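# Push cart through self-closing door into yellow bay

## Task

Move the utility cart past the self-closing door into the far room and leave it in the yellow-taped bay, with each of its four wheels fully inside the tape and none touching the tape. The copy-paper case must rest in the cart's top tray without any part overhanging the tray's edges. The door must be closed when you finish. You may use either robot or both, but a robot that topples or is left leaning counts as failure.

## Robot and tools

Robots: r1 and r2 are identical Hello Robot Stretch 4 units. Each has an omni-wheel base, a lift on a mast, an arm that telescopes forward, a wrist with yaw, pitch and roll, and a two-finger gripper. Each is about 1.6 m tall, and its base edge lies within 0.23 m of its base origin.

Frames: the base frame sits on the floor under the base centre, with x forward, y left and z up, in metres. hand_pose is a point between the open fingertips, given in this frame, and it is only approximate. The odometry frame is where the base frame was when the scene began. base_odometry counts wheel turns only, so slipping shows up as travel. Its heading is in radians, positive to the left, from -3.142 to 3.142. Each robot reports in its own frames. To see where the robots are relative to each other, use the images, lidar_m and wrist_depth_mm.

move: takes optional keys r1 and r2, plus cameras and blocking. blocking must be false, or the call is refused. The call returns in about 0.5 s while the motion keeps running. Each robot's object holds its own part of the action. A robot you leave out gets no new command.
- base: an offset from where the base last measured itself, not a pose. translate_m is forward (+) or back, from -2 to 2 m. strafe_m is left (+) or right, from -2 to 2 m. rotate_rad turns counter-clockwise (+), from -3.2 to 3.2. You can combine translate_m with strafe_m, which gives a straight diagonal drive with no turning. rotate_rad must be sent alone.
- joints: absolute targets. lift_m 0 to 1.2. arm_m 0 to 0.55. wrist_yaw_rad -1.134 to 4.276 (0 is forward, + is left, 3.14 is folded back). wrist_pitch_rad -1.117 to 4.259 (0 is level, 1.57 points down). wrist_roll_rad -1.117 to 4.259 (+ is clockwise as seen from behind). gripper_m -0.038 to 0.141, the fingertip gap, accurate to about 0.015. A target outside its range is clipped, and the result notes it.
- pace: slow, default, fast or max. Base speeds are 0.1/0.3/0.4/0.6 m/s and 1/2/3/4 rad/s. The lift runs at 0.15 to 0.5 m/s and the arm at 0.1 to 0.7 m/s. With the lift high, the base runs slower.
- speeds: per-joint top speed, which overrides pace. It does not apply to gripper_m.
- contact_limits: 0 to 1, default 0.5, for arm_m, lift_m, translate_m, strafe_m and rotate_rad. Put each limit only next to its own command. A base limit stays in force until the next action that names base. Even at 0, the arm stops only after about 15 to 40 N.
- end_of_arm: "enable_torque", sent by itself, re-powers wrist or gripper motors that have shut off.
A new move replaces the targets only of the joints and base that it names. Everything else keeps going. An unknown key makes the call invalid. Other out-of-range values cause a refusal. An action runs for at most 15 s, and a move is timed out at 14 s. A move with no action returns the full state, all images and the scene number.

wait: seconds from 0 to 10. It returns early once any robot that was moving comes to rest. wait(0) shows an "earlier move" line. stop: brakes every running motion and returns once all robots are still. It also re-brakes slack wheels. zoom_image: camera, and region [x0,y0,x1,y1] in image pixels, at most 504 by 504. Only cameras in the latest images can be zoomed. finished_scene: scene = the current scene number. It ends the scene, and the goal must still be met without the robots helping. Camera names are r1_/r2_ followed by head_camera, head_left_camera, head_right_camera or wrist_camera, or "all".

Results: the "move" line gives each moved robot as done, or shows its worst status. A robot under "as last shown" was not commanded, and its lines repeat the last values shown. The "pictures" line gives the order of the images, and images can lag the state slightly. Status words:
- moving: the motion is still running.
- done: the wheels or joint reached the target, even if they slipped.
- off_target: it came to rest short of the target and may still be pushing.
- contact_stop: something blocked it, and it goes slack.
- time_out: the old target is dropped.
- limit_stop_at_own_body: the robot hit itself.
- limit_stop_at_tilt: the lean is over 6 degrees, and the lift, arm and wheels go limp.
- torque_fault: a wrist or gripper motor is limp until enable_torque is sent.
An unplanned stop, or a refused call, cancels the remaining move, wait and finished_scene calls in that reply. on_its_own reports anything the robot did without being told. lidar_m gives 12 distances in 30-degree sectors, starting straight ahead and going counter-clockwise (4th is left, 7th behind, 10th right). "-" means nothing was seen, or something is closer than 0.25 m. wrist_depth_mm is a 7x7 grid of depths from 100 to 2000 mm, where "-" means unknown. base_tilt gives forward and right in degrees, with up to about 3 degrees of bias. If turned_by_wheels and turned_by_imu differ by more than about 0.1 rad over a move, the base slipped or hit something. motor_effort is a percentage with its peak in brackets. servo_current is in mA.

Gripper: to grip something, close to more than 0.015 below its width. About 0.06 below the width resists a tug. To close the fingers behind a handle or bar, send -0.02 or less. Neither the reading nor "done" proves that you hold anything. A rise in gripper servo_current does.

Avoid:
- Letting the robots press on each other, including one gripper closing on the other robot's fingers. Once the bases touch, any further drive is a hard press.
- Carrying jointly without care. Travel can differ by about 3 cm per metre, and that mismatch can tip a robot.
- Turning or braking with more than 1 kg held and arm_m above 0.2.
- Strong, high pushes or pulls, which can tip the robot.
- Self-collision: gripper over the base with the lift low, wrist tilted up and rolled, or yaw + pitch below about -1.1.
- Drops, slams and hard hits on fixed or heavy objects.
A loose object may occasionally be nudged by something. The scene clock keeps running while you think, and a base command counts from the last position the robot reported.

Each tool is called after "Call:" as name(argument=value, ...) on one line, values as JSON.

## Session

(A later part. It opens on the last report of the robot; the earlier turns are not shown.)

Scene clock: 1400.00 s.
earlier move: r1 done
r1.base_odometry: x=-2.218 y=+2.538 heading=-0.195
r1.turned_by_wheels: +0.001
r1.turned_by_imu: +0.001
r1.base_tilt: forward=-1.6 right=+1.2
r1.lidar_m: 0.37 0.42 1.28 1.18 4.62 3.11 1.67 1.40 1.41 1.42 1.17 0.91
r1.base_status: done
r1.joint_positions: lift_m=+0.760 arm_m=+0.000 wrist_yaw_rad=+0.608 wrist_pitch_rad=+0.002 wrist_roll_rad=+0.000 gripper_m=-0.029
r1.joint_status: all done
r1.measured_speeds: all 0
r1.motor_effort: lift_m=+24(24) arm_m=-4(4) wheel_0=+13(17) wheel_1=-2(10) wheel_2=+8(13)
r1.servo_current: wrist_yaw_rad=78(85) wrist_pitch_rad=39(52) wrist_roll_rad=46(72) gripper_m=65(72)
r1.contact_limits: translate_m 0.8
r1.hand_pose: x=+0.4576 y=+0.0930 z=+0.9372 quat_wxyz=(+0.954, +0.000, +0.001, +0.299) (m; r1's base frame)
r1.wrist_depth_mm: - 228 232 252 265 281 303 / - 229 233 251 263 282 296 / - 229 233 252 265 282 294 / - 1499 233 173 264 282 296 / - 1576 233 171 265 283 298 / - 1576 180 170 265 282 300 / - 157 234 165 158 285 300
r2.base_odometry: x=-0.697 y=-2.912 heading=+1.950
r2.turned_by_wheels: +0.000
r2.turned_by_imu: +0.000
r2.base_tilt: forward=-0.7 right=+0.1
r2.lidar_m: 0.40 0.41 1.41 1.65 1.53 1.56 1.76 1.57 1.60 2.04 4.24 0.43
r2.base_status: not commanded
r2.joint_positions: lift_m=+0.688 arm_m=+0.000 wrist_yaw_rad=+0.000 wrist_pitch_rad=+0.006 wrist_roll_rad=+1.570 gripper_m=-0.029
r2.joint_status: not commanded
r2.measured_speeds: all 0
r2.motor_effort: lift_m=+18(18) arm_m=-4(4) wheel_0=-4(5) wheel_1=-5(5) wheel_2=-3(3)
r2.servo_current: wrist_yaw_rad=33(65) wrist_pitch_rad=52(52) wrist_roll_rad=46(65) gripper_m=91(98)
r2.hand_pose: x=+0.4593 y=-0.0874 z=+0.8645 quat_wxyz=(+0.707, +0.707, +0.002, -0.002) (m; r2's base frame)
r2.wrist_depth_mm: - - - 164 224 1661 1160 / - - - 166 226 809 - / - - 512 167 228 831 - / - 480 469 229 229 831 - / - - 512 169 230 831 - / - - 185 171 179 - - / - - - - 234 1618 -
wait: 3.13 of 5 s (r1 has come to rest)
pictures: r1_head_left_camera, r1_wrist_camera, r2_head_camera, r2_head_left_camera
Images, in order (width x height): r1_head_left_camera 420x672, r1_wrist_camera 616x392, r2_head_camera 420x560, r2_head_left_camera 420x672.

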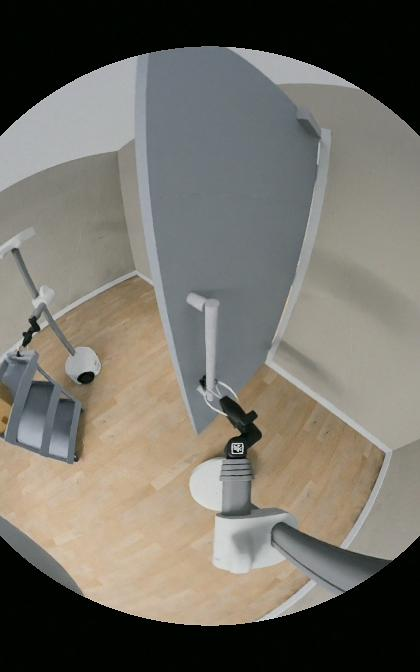

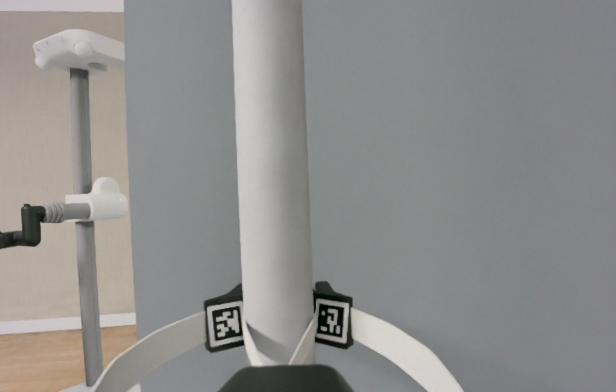

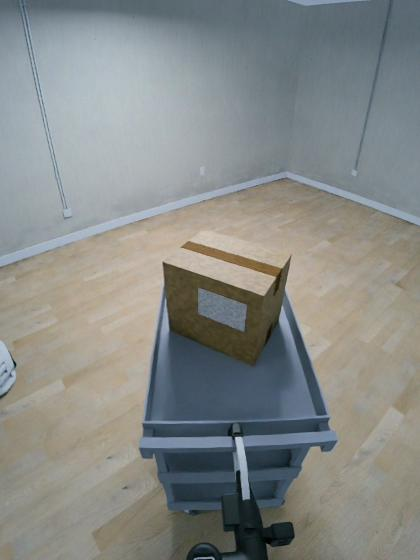

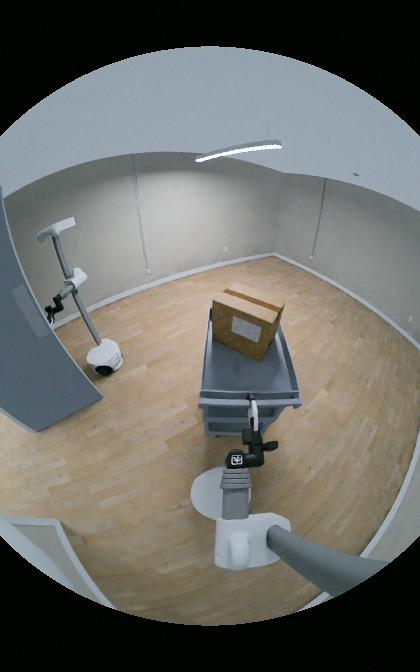

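Call:
move(blocking=false, r2={"base": {"strafe_m": 0.45}})

Call:
wait(seconds=4)

Call:
move(blocking=false, r2={"base": {"rotate_rad": -0.35}, "pace": "slow"})

Call:
wait(seconds=3, cameras=["r2_head_camera", "r2_head_left_camera"])

Scene clock: 1417.17 s.
move: r2 moving
r1: as last shown
r1.turned_by_wheels: +0.000
r1.turned_by_imu: +0.000
r1.lidar_m: 0.39 0.42 1.32 1.17 4.62 3.04 1.67 1.41 1.40 1.42 1.16 0.95
r1.motor_effort: lift_m=+24(24) arm_m=-4(4) wheel_0=+13(13) wheel_1=-2(2) wheel_2=+8(9)
r1.servo_current: wrist_yaw_rad=72(72) wrist_pitch_rad=46(46) wrist_roll_rad=59(59) gripper_m=59(72)
r1.contact_limits: translate_m 0.8
r1.wrist_depth_mm: - 227 233 251 264 281 300 / - 226 233 251 265 282 296 / - 230 232 252 264 281 297 / - 1430 234 174 265 282 296 / - 1537 233 171 265 283 298 / - 1537 181 170 265 282 300 / - 151 234 165 158 286 300
r2.base_odometry: x=-0.730 y=-2.925 heading=+1.950
r2.turned_by_wheels: +0.000
r2.turned_by_imu: +0.000
r2.base_tilt: forward=-0.6 right=+0.1
r2.lidar_m: 0.39 0.43 1.37 1.60 1.51 1.54 1.74 1.61 1.62 2.06 4.29 0.43
r2.base_status: strafe_m moving
r2.joint_positions: lift_m=+0.688 arm_m=+0.000 wrist_yaw_rad=-0.002 wrist_pitch_rad=+0.006 wrist_roll_rad=+1.570 gripper_m=-0.029
r2.joint_status: not commanded
r2.measured_speeds: translate_m=-0.001 strafe_m=+0.141 rotate_rad=+0.007 lift_m=+0.000 arm_m=+0.000 wrist_yaw_rad=+0.000 wrist_pitch_rad=+0.000 wrist_roll_rad=+0.000
r2.motor_effort: lift_m=+18(18) arm_m=-4(4) wheel_0=-13(17) wheel_1=+9(10) wheel_2=+0(2)
r2.servo_current: wrist_yaw_rad=33(59) wrist_pitch_rad=46(46) wrist_roll_rad=59(59) gripper_m=98(98)
r2.hand_pose: x=+0.4591 y=-0.0880 z=+0.8645 quat_wxyz=(+0.707, +0.707, +0.001, -0.003) (m; r2's base frame)
r2.wrist_depth_mm: - - - 163 221 1618 1118 / - - - 164 224 750 - / - - 492 166 224 820 - / - 484 466 168 229 820 - / - - 521 169 230 842 - / - - 184 171 179 - - / - - - - 236 1464 -
pictures: none

Scene clock: 1419.50 s.
earlier move: r2 done
r1.base_odometry: x=-2.218 y=+2.538 heading=-0.195
r1.turned_by_wheels: +0.000
r1.turned_by_imu: +0.000
r1.base_tilt: forward=-1.6 right=+1.3
r1.lidar_m: 0.39 0.43 0.98 0.99 4.60 3.07 1.68 1.39 1.40 1.39 1.14 0.93
r1.base_status: not commanded
r1.joint_positions: lift_m=+0.760 arm_m=+0.000 wrist_yaw_rad=+0.608 wrist_pitch_rad=+0.002 wrist_roll_rad=+0.000 gripper_m=-0.029
r1.joint_status: not commanded
r1.measured_speeds: all 0
r1.motor_effort: lift_m=+24(24) arm_m=-4(4) wheel_0=+13(14) wheel_1=-2(2) wheel_2=+8(9)
r1.servo_current: wrist_yaw_rad=65(78) wrist_pitch_rad=46(59) wrist_roll_rad=46(72) gripper_m=59(72)
r1.contact_limits: translate_m 0.8
r1.hand_pose: x=+0.4576 y=+0.0930 z=+0.9372 quat_wxyz=(+0.954, +0.000, +0.001, +0.299) (m; r1's base frame)
r1.wrist_depth_mm: - 228 232 251 264 281 297 / - 229 233 251 265 281 296 / - 228 234 251 265 281 296 / - 1078 232 173 266 281 296 / - 229 235 171 264 283 298 / - - 181 171 265 283 300 / - 157 234 165 158 285 300
r2.base_odometry: x=-1.114 y=-3.078 heading=+1.950
r2.turned_by_wheels: +0.000
r2.turned_by_imu: -0.001
r2.base_tilt: forward=-0.7 right=+0.0
r2.lidar_m: 0.44 1.26 1.06 1.29 1.17 1.19 1.54 1.85 1.86 2.37 4.60 0.33
r2.base_status: done
r2.joint_positions: lift_m=+0.688 arm_m=+0.000 wrist_yaw_rad=-0.001 wrist_pitch_rad=+0.006 wrist_roll_rad=+1.570 gripper_m=-0.029
r2.joint_status: not commanded
r2.measured_speeds: all 0
r2.motor_effort: lift_m=+19(19) arm_m=-3(4) wheel_0=-2(18) wheel_1=+1(11) wheel_2=+0(2)
r2.servo_current: wrist_yaw_rad=39(59) wrist_pitch_rad=46(52) wrist_roll_rad=33(59) gripper_m=85(98)
r2.hand_pose: x=+0.4592 y=-0.0877 z=+0.8645 quat_wxyz=(+0.707, +0.707, +0.002, -0.002) (m; r2's base frame)
r2.wrist_depth_mm: - 355 349 - 137 - - / - 445 433 - 151 - - / - - 569 - 168 - - / - - - 107 195 544 - / - - - 126 213 1576 496 / - - 185 149 178 1464 455 / - - - - 357 351 364
wait: 2.33 of 4 s (r2 has come to rest)
pictures: none

Scene clock: 1420.00 s.
move: r2 moving
r1: as last shown
r1.lidar_m: 0.41 0.41 1.02 1.04 4.60 3.06 1.67 1.41 1.40 1.40 1.16 0.94
r1.motor_effort: lift_m=+24(24) arm_m=-4(4) wheel_0=+13(14) wheel_1=-2(2) wheel_2=+8(8)
r1.servo_current: wrist_yaw_rad=46(72) wrist_pitch_rad=39(46) wrist_roll_rad=46(65) gripper_m=65(65)
r1.contact_limits: translate_m 0.8
r1.wrist_depth_mm: - 228 232 251 264 282 298 / - 229 233 251 264 281 294 / - 229 234 253 264 279 296 / - 1078 233 173 264 282 296 / - 229 234 171 264 281 300 / - - 181 170 264 281 301 / - 157 233 164 158 285 301
r2.base_odometry: x=-1.115 y=-3.078 heading=+1.826
r2.turned_by_wheels: -0.124
r2.turned_by_imu: -0.120
r2.base_tilt: forward=-0.6 right=+0.1
r2.lidar_m: 0.46 1.27 1.03 1.22 1.18 1.18 1.41 1.83 1.85 2.20 3.87 0.37
r2.base_status: rotate_rad moving
r2.joint_positions: lift_m=+0.688 arm_m=+0.000 wrist_yaw_rad=+0.006 wrist_pitch_rad=+0.006 wrist_roll_rad=+1.570 gripper_m=-0.029
r2.joint_status: not commanded
r2.measured_speeds: translate_m=-0.001 strafe_m=-0.001 rotate_rad=-0.488 lift_m=+0.000 arm_m=+0.000 wrist_yaw_rad=+0.000 wrist_pitch_rad=+0.000 wrist_roll_rad=+0.000
r2.motor_effort: lift_m=+18(19) arm_m=-4(4) wheel_0=+11(14) wheel_1=+9(9) wheel_2=+13(13)
r2.servo_current: wrist_yaw_rad=46(59) wrist_pitch_rad=46(46) wrist_roll_rad=39(52) gripper_m=85(91)
r2.hand_pose: x=+0.4598 y=-0.0857 z=+0.8645 quat_wxyz=(+0.707, +0.707, +0.004, +0.000) (m; r2's base frame)
r2.wrist_depth_mm: - 384 384 101 156 - - / - 397 399 107 167 - - / - - 496 114 181 - - / - - 634 129 200 - - / - - - 143 219 1708 - / - - 187 160 179 1499 477 / - - - - - 1576 1182
pictures: none

Scene clock: 1420.97 s.
earlier move: r2 done
r1.base_odometry: x=-2.218 y=+2.538 heading=-0.195
r1.turned_by_wheels: +0.000
r1.turned_by_imu: +0.000
r1.base_tilt: forward=-1.6 right=+1.2
r1.lidar_m: 0.36 0.41 1.10 1.10 4.61 3.07 1.68 1.41 1.41 1.40 1.17 0.93
r1.base_status: not commanded
r1.joint_positions: lift_m=+0.760 arm_m=+0.000 wrist_yaw_rad=+0.608 wrist_pitch_rad=+0.002 wrist_roll_rad=+0.000 gripper_m=-0.029
r1.joint_status: not commanded
r1.measured_speeds: all 0
r1.motor_effort: lift_m=+24(24) arm_m=-4(4) wheel_0=+13(14) wheel_1=-2(2) wheel_2=+8(9)
r1.servo_current: wrist_yaw_rad=65(72) wrist_pitch_rad=33(52) wrist_roll_rad=59(65) gripper_m=59(72)
r1.contact_limits: translate_m 0.8
r1.hand_pose: x=+0.4576 y=+0.0930 z=+0.9372 quat_wxyz=(+0.954, +0.000, +0.001, +0.299) (m; r1's base frame)
r1.wrist_depth_mm: - 228 231 250 263 281 297 / - 229 233 251 264 281 296 / - 229 233 252 265 281 297 / - 1078 232 173 265 281 297 / - 1078 234 171 265 282 298 / - - 181 170 265 282 300 / - 157 233 165 158 286 300
r2.base_odometry: x=-1.114 y=-3.079 heading=+1.601
r2.turned_by_wheels: -0.225
r2.turned_by_imu: -0.218
r2.base_tilt: forward=-0.7 right=+0.1
r2.lidar_m: 0.39 0.41 1.05 1.07 1.53 1.18 1.26 1.82 1.84 1.98 2.80 0.42
r2.base_status: done
r2.joint_positions: lift_m=+0.688 arm_m=+0.000 wrist_yaw_rad=+0.003 wrist_pitch_rad=+0.006 wrist_roll_rad=+1.570 gripper_m=-0.029
r2.joint_status: not commanded
r2.measured_speeds: all 0
r2.motor_effort: lift_m=+18(19) arm_m=-4(4) wheel_0=+6(14) wheel_1=+6(9) wheel_2=+3(13)
r2.servo_current: wrist_yaw_rad=39(65) wrist_pitch_rad=46(52) wrist_roll_rad=39(59) gripper_m=91(91)
r2.hand_pose: x=+0.4596 y=-0.0865 z=+0.8645 quat_wxyz=(+0.707, +0.707, +0.003, -0.001) (m; r2's base frame)
r2.wrist_depth_mm: - - - 155 213 1499 535 / - - 615 158 217 778 - / - 517 466 161 220 820 - / - 492 473 164 224 831 - / - - 539 168 229 - - / - - 185 170 179 - - / - - - - 238 1499 496
wait: 0.97 of 3 s (r2 has come to rest)
pictures: r2_head_camera, r2_head_left_camera
Images, in order (width x height): r2_head_camera 420x560, r2_head_left_camera 420x672.

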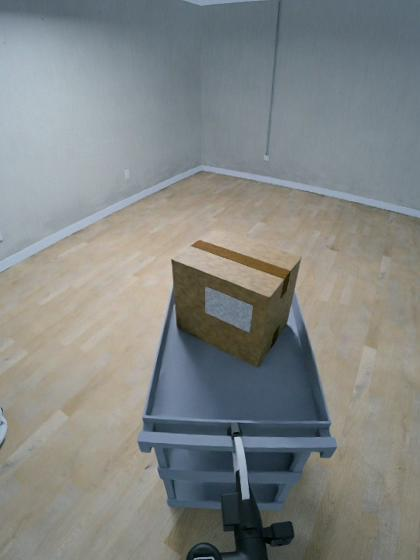

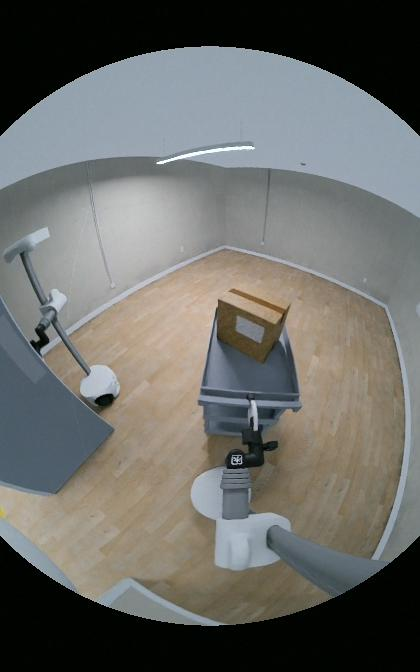

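Call:
move(blocking=false, r2={"base": {"strafe_m": 0.54}})

Call:
wait(seconds=4)

Call:
move(blocking=false, r2={"base": {"rotate_rad": -0.35}, "pace": "slow"})

Call:
wait(seconds=3, cameras=["r2_head_camera", "r2_head_left_camera", "r2_head_right_camera"])

Call:
zoom_image(camera="r2_head_right_camera", region=[0, 400, 420, 640])

Call:
zoom_image(camera="r2_head_left_camera", region=[0, 400, 420, 640])

Scene clock: 1438.07 s.
move: r2 moving
r1: as last shown
r1.lidar_m: 0.37 0.42 1.07 1.07 4.61 3.08 1.65 1.39 1.40 1.40 1.16 0.94
r1.motor_effort: lift_m=+24(24) arm_m=-4(4) wheel_0=+13(13) wheel_1=-2(2) wheel_2=+8(8)
r1.servo_current: wrist_yaw_rad=59(72) wrist_pitch_rad=39(46) wrist_roll_rad=65(65) gripper_m=65(65)
r1.contact_limits: translate_m 0.8
r1.wrist_depth_mm: - 229 232 251 263 281 300 / - 229 232 251 265 281 294 / - 229 232 252 264 282 294 / - 1060 232 173 265 282 296 / - 1078 233 171 265 281 298 / - - 180 170 265 283 300 / - 157 234 165 158 285 301
r2.base_odometry: x=-1.150 y=-3.080 heading=+1.601
r2.turned_by_wheels: +0.000
r2.turned_by_imu: +0.000
r2.base_tilt: forward=-0.7 right=+0.1
r2.lidar_m: 0.40 0.42 1.03 1.05 1.45 1.14 1.23 1.80 1.89 1.99 2.85 0.42
r2.base_status: strafe_m moving
r2.joint_positions: lift_m=+0.688 arm_m=+0.000 wrist_yaw_rad=-0.003 wrist_pitch_rad=+0.006 wrist_roll_rad=+1.570 gripper_m=-0.029
r2.joint_status: not commanded
r2.measured_speeds: translate_m=-0.001 strafe_m=+0.140 rotate_rad=+0.006 lift_m=+0.000 arm_m=+0.000 wrist_yaw_rad=+0.000 wrist_pitch_rad=+0.000 wrist_roll_rad=+0.000
r2.motor_effort: lift_m=+18(18) arm_m=-4(4) wheel_0=-16(18) wheel_1=+12(12) wheel_2=+0(3)
r2.servo_current: wrist_yaw_rad=59(59) wrist_pitch_rad=46(46) wrist_roll_rad=52(59) gripper_m=98(98)
r2.hand_pose: x=+0.4591 y=-0.0882 z=+0.8645 quat_wxyz=(+0.707, +0.707, +0.001, -0.003) (m; r2's base frame)
r2.wrist_depth_mm: - - - 154 211 1499 - / - - 591 158 216 750 - / - 500 455 161 220 820 - / - 496 477 165 224 831 - / - - 539 168 229 - - / - - 184 171 178 - - / - - - - - 1499 484
pictures: none

Scene clock: 1440.70 s.
earlier move: r2 done
r1.base_odometry: x=-2.218 y=+2.538 heading=-0.195
r1.turned_by_wheels: +0.000
r1.turned_by_imu: +0.000
r1.base_tilt: forward=-1.6 right=+1.3
r1.lidar_m: 0.38 0.41 0.64 0.80 4.60 3.09 1.65 1.41 1.41 1.39 1.16 0.94
r1.base_status: not commanded
r1.joint_positions: lift_m=+0.760 arm_m=+0.000 wrist_yaw_rad=+0.608 wrist_pitch_rad=+0.002 wrist_roll_rad=+0.000 gripper_m=-0.029
r1.joint_status: not commanded
r1.measured_speeds: all 0
r1.motor_effort: lift_m=+24(24) arm_m=-4(4) wheel_0=+12(13) wheel_1=-2(2) wheel_2=+8(9)
r1.servo_current: wrist_yaw_rad=72(85) wrist_pitch_rad=39(52) wrist_roll_rad=59(65) gripper_m=59(72)
r1.contact_limits: translate_m 0.8
r1.hand_pose: x=+0.4576 y=+0.0930 z=+0.9372 quat_wxyz=(+0.954, +0.000, +0.001, +0.299) (m; r1's base frame)
r1.wrist_depth_mm: - 229 231 252 263 281 301 / - 229 233 252 264 281 296 / - 229 233 251 264 283 296 / - - 232 173 264 282 297 / - 691 233 172 266 282 300 / 691 229 181 169 265 283 298 / - 151 234 165 158 285 300
r2.base_odometry: x=-1.654 y=-3.095 heading=+1.601
r2.turned_by_wheels: +0.000
r2.turned_by_imu: -0.001
r2.base_tilt: forward=-0.7 right=+0.0
r2.lidar_m: 0.45 0.62 0.56 0.61 0.81 3.82 0.97 1.35 2.30 2.44 0.41 0.32
r2.base_status: done
r2.joint_positions: lift_m=+0.688 arm_m=+0.000 wrist_yaw_rad=-0.003 wrist_pitch_rad=+0.006 wrist_roll_rad=+1.570 gripper_m=-0.029
r2.joint_status: not commanded
r2.measured_speeds: all 0
r2.motor_effort: lift_m=+18(19) arm_m=-4(4) wheel_0=-2(20) wheel_1=+2(12) wheel_2=+0(3)
r2.servo_current: wrist_yaw_rad=39(59) wrist_pitch_rad=52(52) wrist_roll_rad=39(59) gripper_m=85(98)
r2.hand_pose: x=+0.4590 y=-0.0883 z=+0.8645 quat_wxyz=(+0.707, +0.707, +0.001, -0.003) (m; r2's base frame)
r2.wrist_depth_mm: - 392 373 - - - - / - - 504 - - - - / - - - - - - - / - - - - 176 544 512 / - - - - 216 1618 466 / - - 185 132 178 1464 430 / - - - - - 1576 1098
wait: 2.63 of 4 s (r2 has come to rest)
pictures: none

Scene clock: 1441.20 s.
move: r2 moving
r1: as last shown
r1.lidar_m: 0.39 0.41 0.68 0.80 4.61 3.08 1.68 1.40 1.39 1.40 1.16 0.94
r1.motor_effort: lift_m=+24(24) arm_m=-4(4) wheel_0=+12(14) wheel_1=-2(2) wheel_2=+8(9)
r1.servo_current: wrist_yaw_rad=52(78) wrist_pitch_rad=39(46) wrist_roll_rad=52(59) gripper_m=59(65)
r1.contact_limits: translate_m 0.8
r1.wrist_depth_mm: - 228 232 253 265 281 298 / - 229 233 251 264 281 296 / - 229 233 253 265 281 293 / - - 232 173 265 282 296 / - 707 233 171 265 282 298 / 878 866 181 170 264 283 301 / - 157 234 165 158 286 300
r2.base_odometry: x=-1.654 y=-3.095 heading=+1.478
r2.turned_by_wheels: -0.124
r2.turned_by_imu: -0.120
r2.base_tilt: forward=-0.6 right=+0.0
r2.lidar_m: 0.43 0.88 0.57 0.58 0.76 3.83 1.00 1.19 2.29 2.35 3.08 0.33
r2.base_status: rotate_rad moving
r2.joint_positions: lift_m=+0.688 arm_m=+0.000 wrist_yaw_rad=+0.008 wrist_pitch_rad=+0.006 wrist_roll_rad=+1.570 gripper_m=-0.029
r2.joint_status: not commanded
r2.measured_speeds: translate_m=+0.000 strafe_m=+0.001 rotate_rad=-0.487 lift_m=+0.000 arm_m=+0.000 wrist_yaw_rad=+0.002 wrist_pitch_rad=+0.000 wrist_roll_rad=+0.000
r2.motor_effort: lift_m=+18(19) arm_m=-4(4) wheel_0=+14(14) wheel_1=+11(11) wheel_2=+13(13)
r2.servo_current: wrist_yaw_rad=52(59) wrist_pitch_rad=46(52) wrist_roll_rad=46(59) gripper_m=91(98)
r2.hand_pose: x=+0.4600 y=-0.0851 z=+0.8645 quat_wxyz=(+0.707, +0.707, +0.005, +0.001) (m; r2's base frame)
r2.wrist_depth_mm: - 357 353 - - - - / - 469 449 - - - - / - - - - 161 - - / - - - - 180 544 - / - - - 114 213 1576 484 / - - - 135 179 1464 1205 / - - - - 364 362 370
pictures: none

Scene clock: 1442.17 s.
earlier move: r2 done
r1.base_odometry: x=-2.218 y=+2.538 heading=-0.195
r1.turned_by_wheels: +0.000
r1.turned_by_imu: +0.000
r1.base_tilt: forward=-1.6 right=+1.3
r1.lidar_m: 0.38 0.38 0.77 0.93 4.62 3.10 1.67 1.37 1.41 1.37 1.17 0.94
r1.base_status: not commanded
r1.joint_positions: lift_m=+0.760 arm_m=+0.000 wrist_yaw_rad=+0.608 wrist_pitch_rad=+0.002 wrist_roll_rad=+0.000 gripper_m=-0.029
r1.joint_status: not commanded
r1.measured_speeds: all 0
r1.motor_effort: lift_m=+24(24) arm_m=-4(4) wheel_0=+13(14) wheel_1=-2(2) wheel_2=+8(9)
r1.servo_current: wrist_yaw_rad=59(78) wrist_pitch_rad=39(46) wrist_roll_rad=46(72) gripper_m=65(65)
r1.contact_limits: translate_m 0.8
r1.hand_pose: x=+0.4576 y=+0.0930 z=+0.9372 quat_wxyz=(+0.954, +0.000, +0.001, +0.299) (m; r1's base frame)
r1.wrist_depth_mm: - 229 232 251 264 281 300 / - 229 233 250 264 282 293 / - 230 231 251 265 282 296 / - - 232 173 265 282 297 / - 788 233 172 265 283 298 / - - 180 170 265 283 298 / - 157 233 164 158 285 300
r2.base_odometry: x=-1.654 y=-3.095 heading=+1.253
r2.turned_by_wheels: -0.225
r2.turned_by_imu: -0.219
r2.base_tilt: forward=-0.7 right=+0.1
r2.lidar_m: 0.42 0.49 0.57 0.57 0.65 1.06 1.00 1.02 1.75 2.32 2.64 0.40
r2.base_status: done
r2.joint_positions: lift_m=+0.688 arm_m=+0.000 wrist_yaw_rad=+0.002 wrist_pitch_rad=+0.006 wrist_roll_rad=+1.570 gripper_m=-0.029
r2.joint_status: not commanded
r2.measured_speeds: all 0
r2.motor_effort: lift_m=+18(19) arm_m=-4(4) wheel_0=+8(16) wheel_1=+4(11) wheel_2=+6(13)
r2.servo_current: wrist_yaw_rad=39(65) wrist_pitch_rad=52(52) wrist_roll_rad=52(59) gripper_m=91(98)
r2.hand_pose: x=+0.4595 y=-0.0869 z=+0.8645 quat_wxyz=(+0.707, +0.707, +0.003, -0.001) (m; r2's base frame)
r2.wrist_depth_mm: - - 535 130 185 - - / - 469 439 135 193 - - / - 452 439 141 205 - - / - - 525 148 216 - - / - - 634 159 225 - - / - - 186 168 179 1464 508 / - - - - - 1576 462
wait: 0.97 of 3 s (r2 has come to rest)
pictures: r2_head_camera, r2_head_left_camera, r2_head_right_camera
Images, in order (width x height): r2_head_camera 420x560, r2_head_left_camera 420x672, r2_head_right_camera 420x672.

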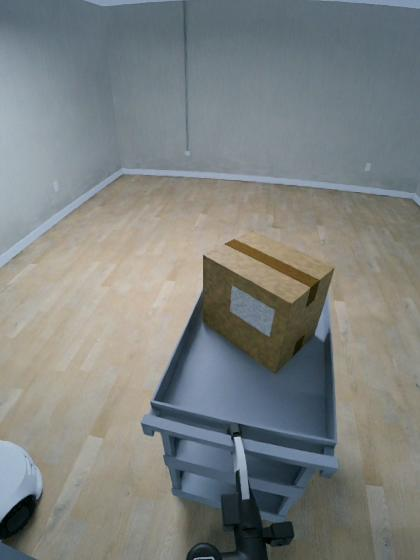

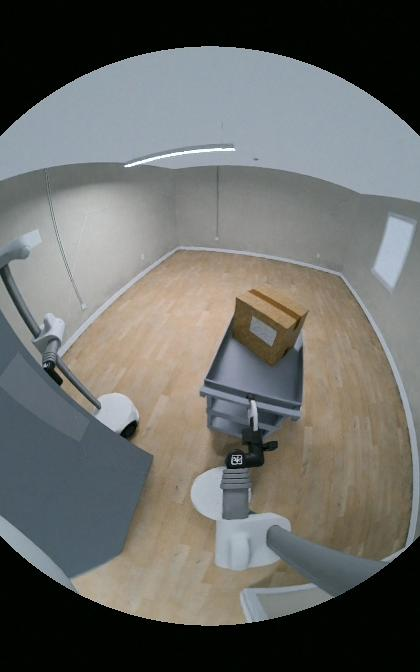

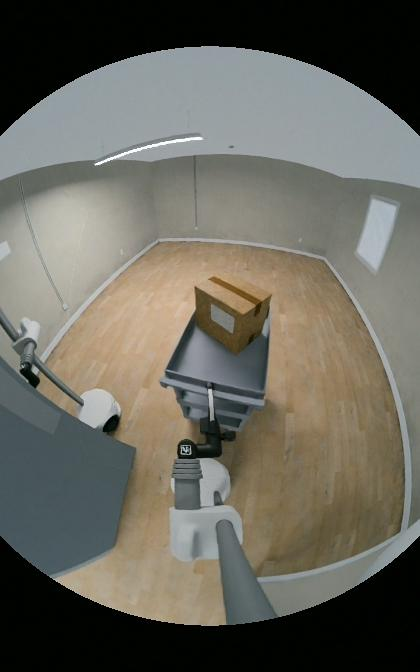

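Scaled by 1.200 from the camera's 420x672 image, which has a finer 600x960 frame.

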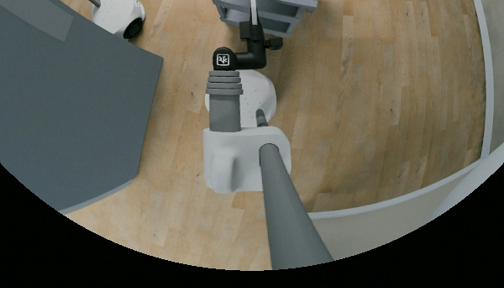

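Scaled by 1.200 from the camera's 420x672 image, which has a finer 600x960 frame.

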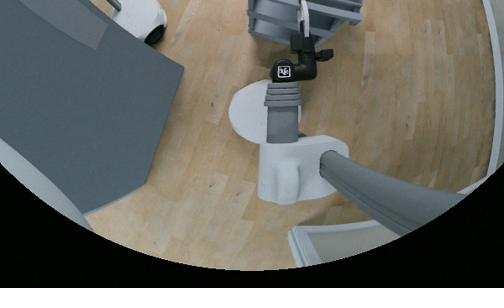

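Call:
move(blocking=false, r2={"base": {"translate_m": -0.483, "strafe_m": 0.15}, "pace": "slow"})

Call:
wait(seconds=7, cameras=["r2_head_camera", "r2_head_left_camera", "r2_head_right_camera"])

Call:
zoom_image(camera="r2_head_right_camera", region=[0, 400, 420, 640])

Call:
zoom_image(camera="r2_head_left_camera", region=[0, 400, 420, 640])

Scene clock: 1475.10 s.
move: r2 moving
r1: as last shown
r1.lidar_m: 0.41 0.41 0.78 0.89 4.60 3.07 1.66 1.40 1.40 1.38 1.16 0.94
r1.motor_effort: lift_m=+24(24) arm_m=-4(4) wheel_0=+13(13) wheel_1=-2(2) wheel_2=+8(8)
r1.servo_current: wrist_yaw_rad=65(65) wrist_pitch_rad=46(46) wrist_roll_rad=39(59) gripper_m=72(72)
r1.contact_limits: translate_m 0.8
r1.wrist_depth_mm: - 229 232 251 265 281 297 / - 229 232 251 264 281 296 / - 229 232 251 264 281 296 / - - 233 173 264 282 296 / - 230 233 171 264 282 300 / - - 181 170 264 282 300 / - 151 233 165 158 286 300
r2.base_odometry: x=-1.662 y=-3.105 heading=+1.253
r2.turned_by_wheels: +0.000
r2.turned_by_imu: +0.000
r2.base_tilt: forward=-0.6 right=+0.1
r2.lidar_m: 0.41 0.47 0.57 0.54 0.64 1.08 0.96 1.00 1.71 2.29 2.63 0.38
r2.base_status: translate_m moving; strafe_m moving
r2.joint_positions: lift_m=+0.688 arm_m=+0.000 wrist_yaw_rad=+0.002 wrist_pitch_rad=+0.006 wrist_roll_rad=+1.570 gripper_m=-0.029
r2.joint_status: not commanded
r2.measured_speeds: translate_m=-0.049 strafe_m=+0.015 rotate_rad=+0.002 lift_m=+0.000 arm_m=+0.000 wrist_yaw_rad=+0.000 wrist_pitch_rad=+0.000 wrist_roll_rad=+0.000
r2.motor_effort: lift_m=+18(18) arm_m=-4(4) wheel_0=-6(10) wheel_1=-7(7) wheel_2=+11(12)
r2.servo_current: wrist_yaw_rad=39(59) wrist_pitch_rad=39(52) wrist_roll_rad=59(59) gripper_m=85(98)
r2.hand_pose: x=+0.4595 y=-0.0869 z=+0.8645 quat_wxyz=(+0.707, +0.707, +0.003, -0.001) (m; r2's base frame)
r2.wrist_depth_mm: - - 549 131 186 - - / - 466 449 137 195 - - / - 449 439 143 206 - - / - - 517 151 216 - - / - - 634 160 226 - - / - - 185 169 179 1537 - / - - - - - 1537 466
pictures: none

Scene clock: 1480.90 s.
earlier move: r2 done
r1.base_odometry: x=-2.218 y=+2.538 heading=-0.195
r1.turned_by_wheels: +0.000
r1.turned_by_imu: +0.000
r1.base_tilt: forward=-1.6 right=+1.3
r1.lidar_m: 0.38 0.40 0.73 3.78 4.62 3.06 1.70 1.40 1.41 1.39 1.15 0.95
r1.base_status: not commanded
r1.joint_positions: lift_m=+0.760 arm_m=+0.000 wrist_yaw_rad=+0.608 wrist_pitch_rad=+0.002 wrist_roll_rad=+0.000 gripper_m=-0.029
r1.joint_status: not commanded
r1.measured_speeds: all 0
r1.motor_effort: lift_m=+24(24) arm_m=-4(4) wheel_0=+13(14) wheel_1=-2(2) wheel_2=+8(9)
r1.servo_current: wrist_yaw_rad=65(78) wrist_pitch_rad=39(52) wrist_roll_rad=33(72) gripper_m=72(72)
r1.contact_limits: translate_m 0.8
r1.hand_pose: x=+0.4576 y=+0.0930 z=+0.9372 quat_wxyz=(+0.954, +0.000, +0.001, +0.299) (m; r1's base frame)
r1.wrist_depth_mm: - 229 231 252 264 281 297 / - 229 232 251 264 282 294 / - 229 233 251 266 282 297 / 603 676 232 173 265 281 297 / 615 654 232 171 266 283 300 / 559 564 181 171 265 283 300 / - 157 234 165 158 286 300
r2.base_odometry: x=-1.948 y=-3.506 heading=+1.252
r2.turned_by_wheels: +0.000
r2.turned_by_imu: -0.001
r2.base_tilt: forward=-0.7 right=+0.1
r2.lidar_m: 0.39 0.46 0.51 0.51 0.57 3.35 3.35 0.59 0.77 2.33 2.66 0.39
r2.base_status: done
r2.joint_positions: lift_m=+0.688 arm_m=+0.000 wrist_yaw_rad=-0.001 wrist_pitch_rad=+0.006 wrist_roll_rad=+1.570 gripper_m=-0.029
r2.joint_status: not commanded
r2.measured_speeds: all 0
r2.motor_effort: lift_m=+18(19) arm_m=-4(4) wheel_0=-7(15) wheel_1=-4(7) wheel_2=+5(12)
r2.servo_current: wrist_yaw_rad=52(59) wrist_pitch_rad=46(52) wrist_roll_rad=39(65) gripper_m=91(98)
r2.hand_pose: x=+0.4592 y=-0.0877 z=+0.8645 quat_wxyz=(+0.707, +0.707, +0.002, -0.002) (m; r2's base frame)
r2.wrist_depth_mm: - - - 134 190 - - / - 500 462 140 198 741 - / - 445 439 146 208 - - / - - 508 154 216 - - / - - 615 163 227 - - / - - 186 169 179 1499 521 / - - - - - 1618 473
wait: 5.80 of 7 s (r2 has come to rest)
pictures: r2_head_camera, r2_head_left_camera, r2_head_right_camera
Images, in order (width x height): r2_head_camera 420x560, r2_head_left_camera 420x672, r2_head_right_camera 420x672.

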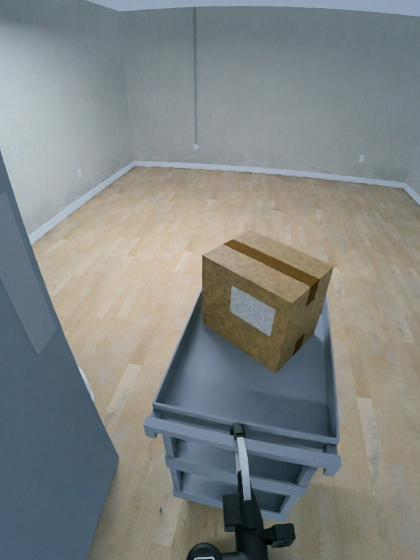

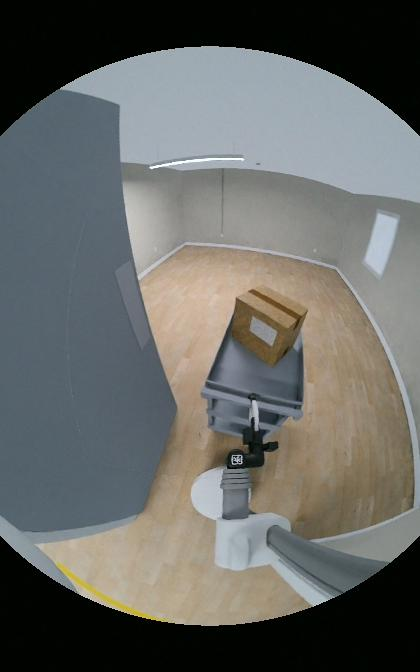

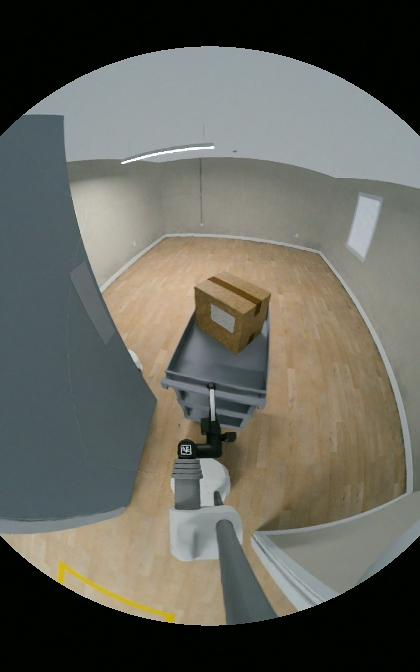

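Scaled by 1.200 from the camera's 420x672 image, which has a finer 600x960 frame.

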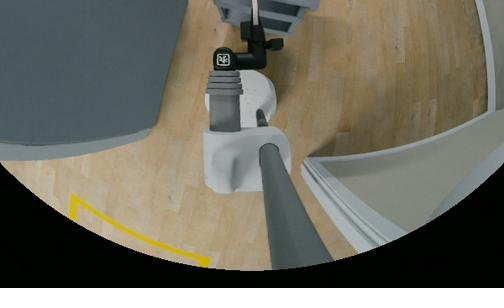

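Scaled by 1.200 from the camera's 420x672 image, which has a finer 600x960 frame.

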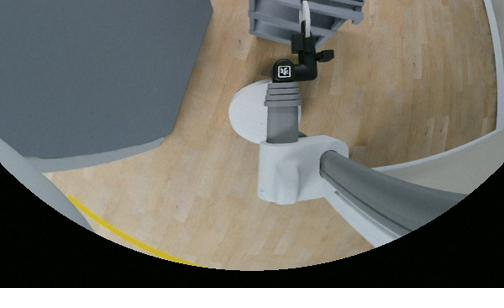

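Call:
move(blocking=false, r2={"base": {"translate_m": -0.56, "strafe_m": 0.14}, "pace": "slow"})

Call:
wait(seconds=8, cameras=["r2_head_camera", "r2_head_left_camera", "r2_head_right_camera"])

Call:
zoom_image(camera="r2_head_right_camera", region=[0, 400, 420, 640])

Call:
zoom_image(camera="r2_head_left_camera", region=[0, 400, 420, 640])

Scene clock: 1511.30 s.
move: r2 moving
r1: as last shown
r1.lidar_m: 0.37 0.40 0.75 3.80 4.61 3.10 1.67 1.39 1.39 1.40 1.17 0.95
r1.servo_current: wrist_yaw_rad=52(78) wrist_pitch_rad=33(46) wrist_roll_rad=59(59) gripper_m=59(65)
r1.contact_limits: translate_m 0.8
r1.wrist_depth_mm: - 228 232 251 264 282 297 / - 230 233 252 264 282 296 / - 229 234 252 265 281 296 / 609 654 233 173 264 283 297 / 609 661 233 171 265 281 298 / 554 564 181 170 266 283 301 / - 157 233 165 158 285 300
r2.base_odometry: x=-1.955 y=-3.517 heading=+1.252
r2.turned_by_wheels: +0.000
r2.turned_by_imu: +0.000
r2.base_tilt: forward=-0.7 right=+0.0
r2.lidar_m: 0.42 0.49 0.51 0.50 0.56 3.32 3.32 0.57 0.71 2.34 2.65 0.40
r2.base_status: translate_m moving; strafe_m moving
r2.joint_positions: lift_m=+0.688 arm_m=+0.000 wrist_yaw_rad=-0.001 wrist_pitch_rad=+0.006 wrist_roll_rad=+1.570 gripper_m=-0.029
r2.joint_status: not commanded
r2.measured_speeds: translate_m=-0.049 strafe_m=+0.013 rotate_rad=+0.001 lift_m=+0.000 arm_m=+0.000 wrist_yaw_rad=+0.000 wrist_pitch_rad=+0.000 wrist_roll_rad=+0.000
r2.motor_effort: lift_m=+18(18) arm_m=-4(4) wheel_0=-8(12) wheel_1=-5(6) wheel_2=+8(11)
r2.servo_current: wrist_yaw_rad=39(59) wrist_pitch_rad=46(52) wrist_roll_rad=52(52) gripper_m=91(98)
r2.hand_pose: x=+0.4592 y=-0.0877 z=+0.8645 quat_wxyz=(+0.707, +0.707, +0.002, -0.002) (m; r2's base frame)
r2.wrist_depth_mm: - - - 133 190 - - / - 504 462 140 199 750 - / - 452 439 146 208 - - / - - 512 154 216 - - / - - 609 162 227 - - / - - 186 170 179 1499 521 / - - - - - 1576 473
pictures: none

Scene clock: 1517.83 s.
earlier move: r2 done
r1.base_odometry: x=-2.218 y=+2.538 heading=-0.195
r1.turned_by_wheels: +0.000
r1.turned_by_imu: +0.000
r1.base_tilt: forward=-1.6 right=+1.2
r1.lidar_m: 0.39 0.41 3.30 3.79 4.61 3.06 1.68 1.39 1.38 1.37 1.16 0.96
r1.base_status: not commanded
r1.joint_positions: lift_m=+0.760 arm_m=+0.000 wrist_yaw_rad=+0.608 wrist_pitch_rad=+0.002 wrist_roll_rad=+0.000 gripper_m=-0.029
r1.joint_status: not commanded
r1.measured_speeds: all 0
r1.motor_effort: lift_m=+24(24) arm_m=-4(4) wheel_0=+13(14) wheel_1=-2(2) wheel_2=+8(9)
r1.servo_current: wrist_yaw_rad=59(85) wrist_pitch_rad=46(52) wrist_roll_rad=39(72) gripper_m=59(72)
r1.contact_limits: translate_m 0.8
r1.hand_pose: x=+0.4576 y=+0.0930 z=+0.9372 quat_wxyz=(+0.954, +0.000, +0.001, +0.299) (m; r1's base frame)
r1.wrist_depth_mm: - 229 233 252 264 281 297 / - 229 232 251 264 281 296 / - 229 232 251 265 281 296 / - - 233 173 265 281 296 / - - 234 171 264 282 300 / - - 180 170 266 281 300 / - 157 233 164 158 286 300
r2.base_odometry: x=-2.256 y=-3.994 heading=+1.252
r2.turned_by_wheels: +0.000
r2.turned_by_imu: +0.001
r2.base_tilt: forward=-0.6 right=+0.0
r2.lidar_m: 0.40 0.50 0.51 2.17 2.73 2.75 2.77 2.75 2.35 0.46 2.71 0.39
r2.base_status: done
r2.joint_positions: lift_m=+0.688 arm_m=+0.000 wrist_yaw_rad=-0.001 wrist_pitch_rad=+0.006 wrist_roll_rad=+1.570 gripper_m=-0.029
r2.joint_status: not commanded
r2.measured_speeds: all 0
r2.motor_effort: lift_m=+18(19) arm_m=-4(4) wheel_0=-2(13) wheel_1=-3(8) wheel_2=+7(11)
r2.servo_current: wrist_yaw_rad=59(65) wrist_pitch_rad=46(59) wrist_roll_rad=52(59) gripper_m=85(98)
r2.hand_pose: x=+0.4593 y=-0.0876 z=+0.8645 quat_wxyz=(+0.707, +0.707, +0.002, -0.002) (m; r2's base frame)
r2.wrist_depth_mm: - - - 138 193 - - / - - 480 142 200 - - / - 445 436 148 208 - - / - - 504 156 218 - - / - - 591 163 226 - - / - - 185 169 179 1661 - / - 136 - - - - 462
wait: 6.53 of 8 s (r2 has come to rest)
pictures: r2_head_camera, r2_head_left_camera, r2_head_right_camera
Images, in order (width x height): r2_head_camera 420x560, r2_head_left_camera 420x672, r2_head_right_camera 420x672.

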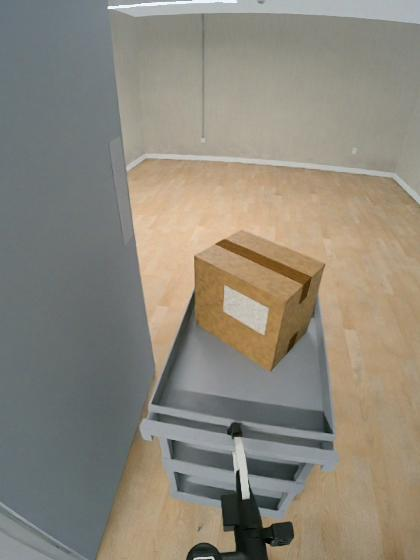

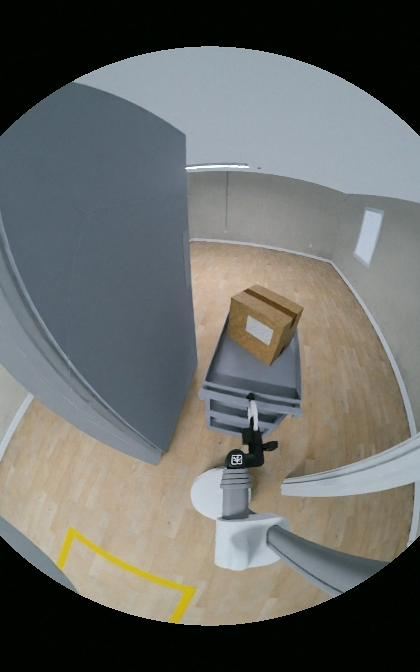

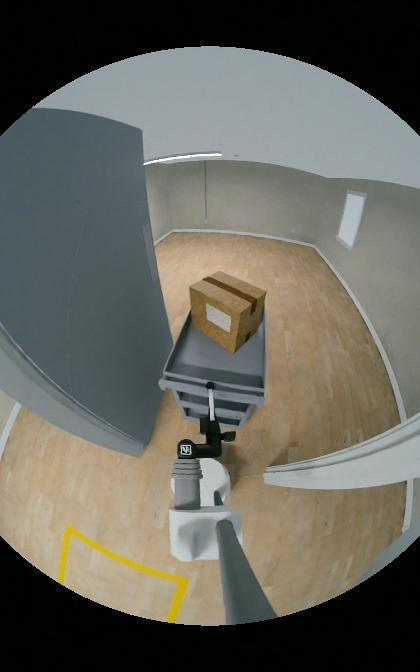

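Scaled by 1.200 from the camera's 420x672 image, which has a finer 600x960 frame.

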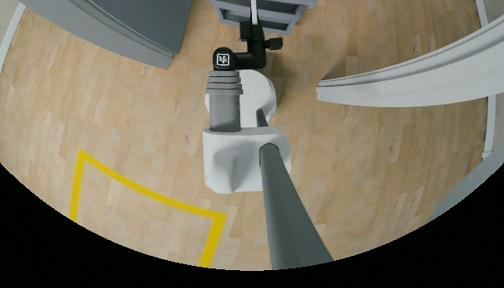

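Scaled by 1.200 from the camera's 420x672 image, which has a finer 600x960 frame.

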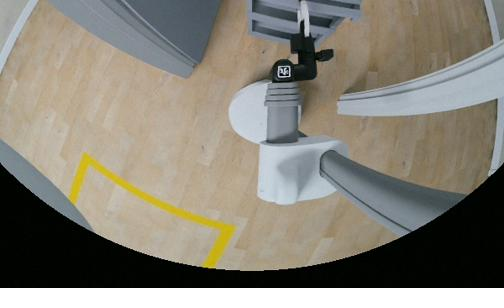

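Call:
move(blocking=false, r2={"base": {"translate_m": -0.78, "strafe_m": 0.19}, "pace": "slow"})

Call:
wait(seconds=10, cameras=["r2_head_camera", "r2_head_left_camera", "r2_head_right_camera"])

Call:
zoom_image(camera="r2_head_right_camera", region=[0, 400, 420, 640])

Call:
zoom_image(camera="r2_head_left_camera", region=[0, 400, 420, 640])

Scene clock: 1535.87 s.
move: r2 moving
r1: as last shown
r1.lidar_m: 0.36 0.40 3.30 3.78 4.63 3.09 1.69 1.42 1.39 1.40 1.16 0.95
r1.motor_effort: lift_m=+24(24) arm_m=-4(4) wheel_0=+13(14) wheel_1=-2(2) wheel_2=+8(8)
r1.servo_current: wrist_yaw_rad=59(72) wrist_pitch_rad=39(46) wrist_roll_rad=59(59) gripper_m=65(65)
r1.contact_limits: translate_m 0.8
r1.wrist_depth_mm: - 229 232 251 264 282 301 / - 228 232 251 265 282 297 / - 229 233 252 264 281 296 / - - 232 174 266 282 297 / - - 233 171 264 281 298 / - - 181 171 265 285 300 / - 157 234 165 158 286 301
r2.base_odometry: x=-2.263 y=-4.005 heading=+1.252
r2.turned_by_wheels: +0.000
r2.turned_by_imu: +0.000
r2.base_tilt: forward=-0.7 right=+0.1
r2.lidar_m: 0.42 0.48 0.53 2.39 2.75 2.76 2.73 2.75 2.35 0.46 2.69 0.41
r2.base_status: translate_m moving; strafe_m moving
r2.joint_positions: lift_m=+0.688 arm_m=+0.000 wrist_yaw_rad=+0.000 wrist_pitch_rad=+0.006 wrist_roll_rad=+1.570 gripper_m=-0.029
r2.joint_status: not commanded
r2.measured_speeds: translate_m=-0.049 strafe_m=+0.012 rotate_rad=+0.000 lift_m=+0.000 arm_m=+0.000 wrist_yaw_rad=+0.000 wrist_pitch_rad=+0.000 wrist_roll_rad=+0.000
r2.motor_effort: lift_m=+18(19) arm_m=-4(4) wheel_0=-8(8) wheel_1=-6(7) wheel_2=+11(13)
r2.servo_current: wrist_yaw_rad=39(52) wrist_pitch_rad=46(52) wrist_roll_rad=39(52) gripper_m=98(98)
r2.hand_pose: x=+0.4593 y=-0.0876 z=+0.8645 quat_wxyz=(+0.707, +0.707, +0.002, -0.002) (m; r2's base frame)
r2.wrist_depth_mm: - - - 138 193 - - / - - 477 142 201 - - / - 442 436 148 208 - - / - - 504 157 218 - - / - - 597 163 226 - - / - - 185 169 179 1708 - / - 136 - - - - 462
pictures: none

Scene clock: 1544.63 s.
earlier move: r2 done
r1.base_odometry: x=-2.218 y=+2.538 heading=-0.195
r1.turned_by_wheels: +0.000
r1.turned_by_imu: -0.001
r1.base_tilt: forward=-1.6 right=+1.3
r1.lidar_m: 0.40 0.41 3.32 3.79 4.61 3.06 1.68 1.40 1.42 1.39 1.16 0.94
r1.base_status: not commanded
r1.joint_positions: lift_m=+0.760 arm_m=+0.000 wrist_yaw_rad=+0.608 wrist_pitch_rad=+0.002 wrist_roll_rad=+0.000 gripper_m=-0.029
r1.joint_status: not commanded
r1.measured_speeds: all 0
r1.motor_effort: lift_m=+24(24) arm_m=-4(4) wheel_0=+13(14) wheel_1=-2(2) wheel_2=+8(9)
r1.servo_current: wrist_yaw_rad=59(85) wrist_pitch_rad=39(52) wrist_roll_rad=59(72) gripper_m=59(72)
r1.contact_limits: translate_m 0.8
r1.hand_pose: x=+0.4576 y=+0.0930 z=+0.9372 quat_wxyz=(+0.954, +0.000, +0.001, +0.299) (m; r1's base frame)
r1.wrist_depth_mm: - 229 231 252 264 282 298 / - 229 234 252 264 282 296 / - 229 233 253 265 282 294 / - - 234 173 265 282 296 / - - 233 172 265 282 300 / - - 180 171 264 282 300 / - 157 232 165 158 286 301
r2.base_odometry: x=-2.681 y=-4.675 heading=+1.252
r2.turned_by_wheels: +0.000
r2.turned_by_imu: +0.002
r2.base_tilt: forward=-0.6 right=+0.1
r2.lidar_m: 0.40 0.44 1.66 2.39 2.33 1.95 1.97 2.24 2.33 1.84 0.98 0.39
r2.base_status: done
r2.joint_positions: lift_m=+0.688 arm_m=+0.000 wrist_yaw_rad=+0.000 wrist_pitch_rad=+0.006 wrist_roll_rad=+1.570 gripper_m=-0.029
r2.joint_status: not commanded
r2.measured_speeds: all 0
r2.motor_effort: lift_m=+18(19) arm_m=-4(4) wheel_0=-3(9) wheel_1=-4(8) wheel_2=+6(13)
r2.servo_current: wrist_yaw_rad=39(65) wrist_pitch_rad=52(52) wrist_roll_rad=52(72) gripper_m=91(98)
r2.hand_pose: x=+0.4593 y=-0.0873 z=+0.8645 quat_wxyz=(+0.707, +0.707, +0.002, -0.002) (m; r2's base frame)
r2.wrist_depth_mm: - - - 146 202 1499 - / - - 535 151 208 - - / - 466 442 154 215 809 - / - - 488 160 221 831 - / - 603 569 166 227 - - / - - 183 169 178 - - / - - - - 242 132 484
wait: 8.77 of 10 s (r2 has come to rest)
pictures: r2_head_camera, r2_head_left_camera, r2_head_right_camera
Images, in order (width x height): r2_head_camera 420x560, r2_head_left_camera 420x672, r2_head_right_camera 420x672.

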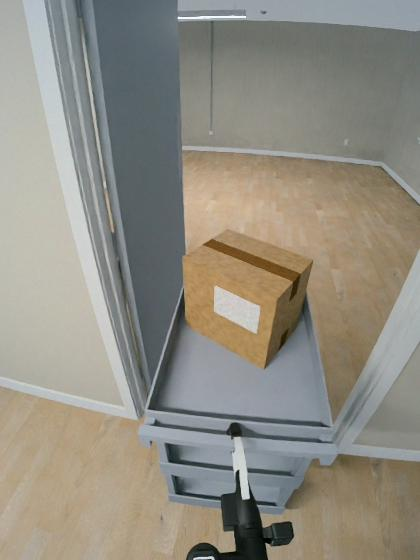

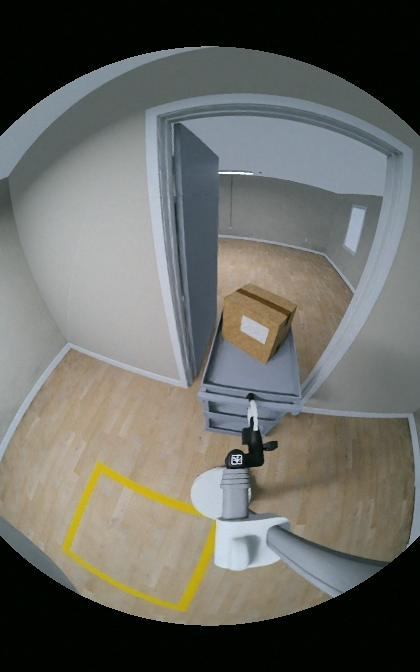

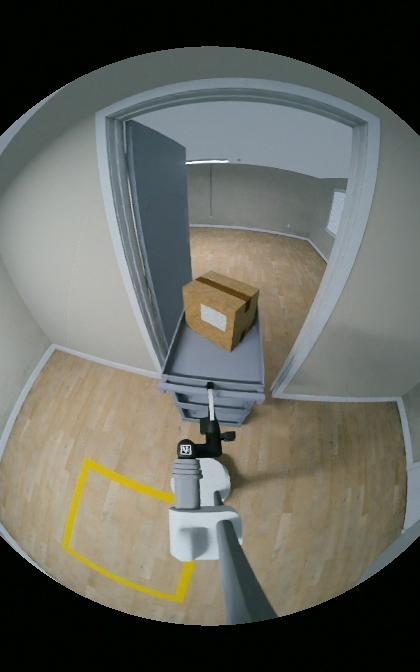

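Scaled by 1.200 from the camera's 420x672 image, which has a finer 600x960 frame.

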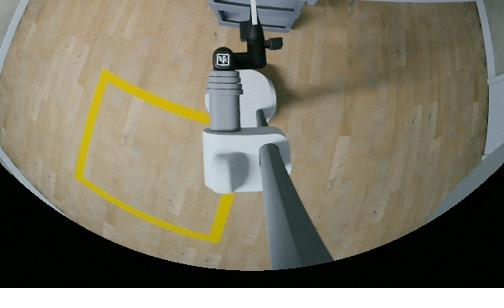

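Scaled by 1.200 from the camera's 420x672 image, which has a finer 600x960 frame.

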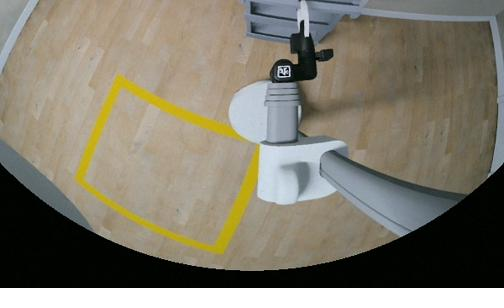

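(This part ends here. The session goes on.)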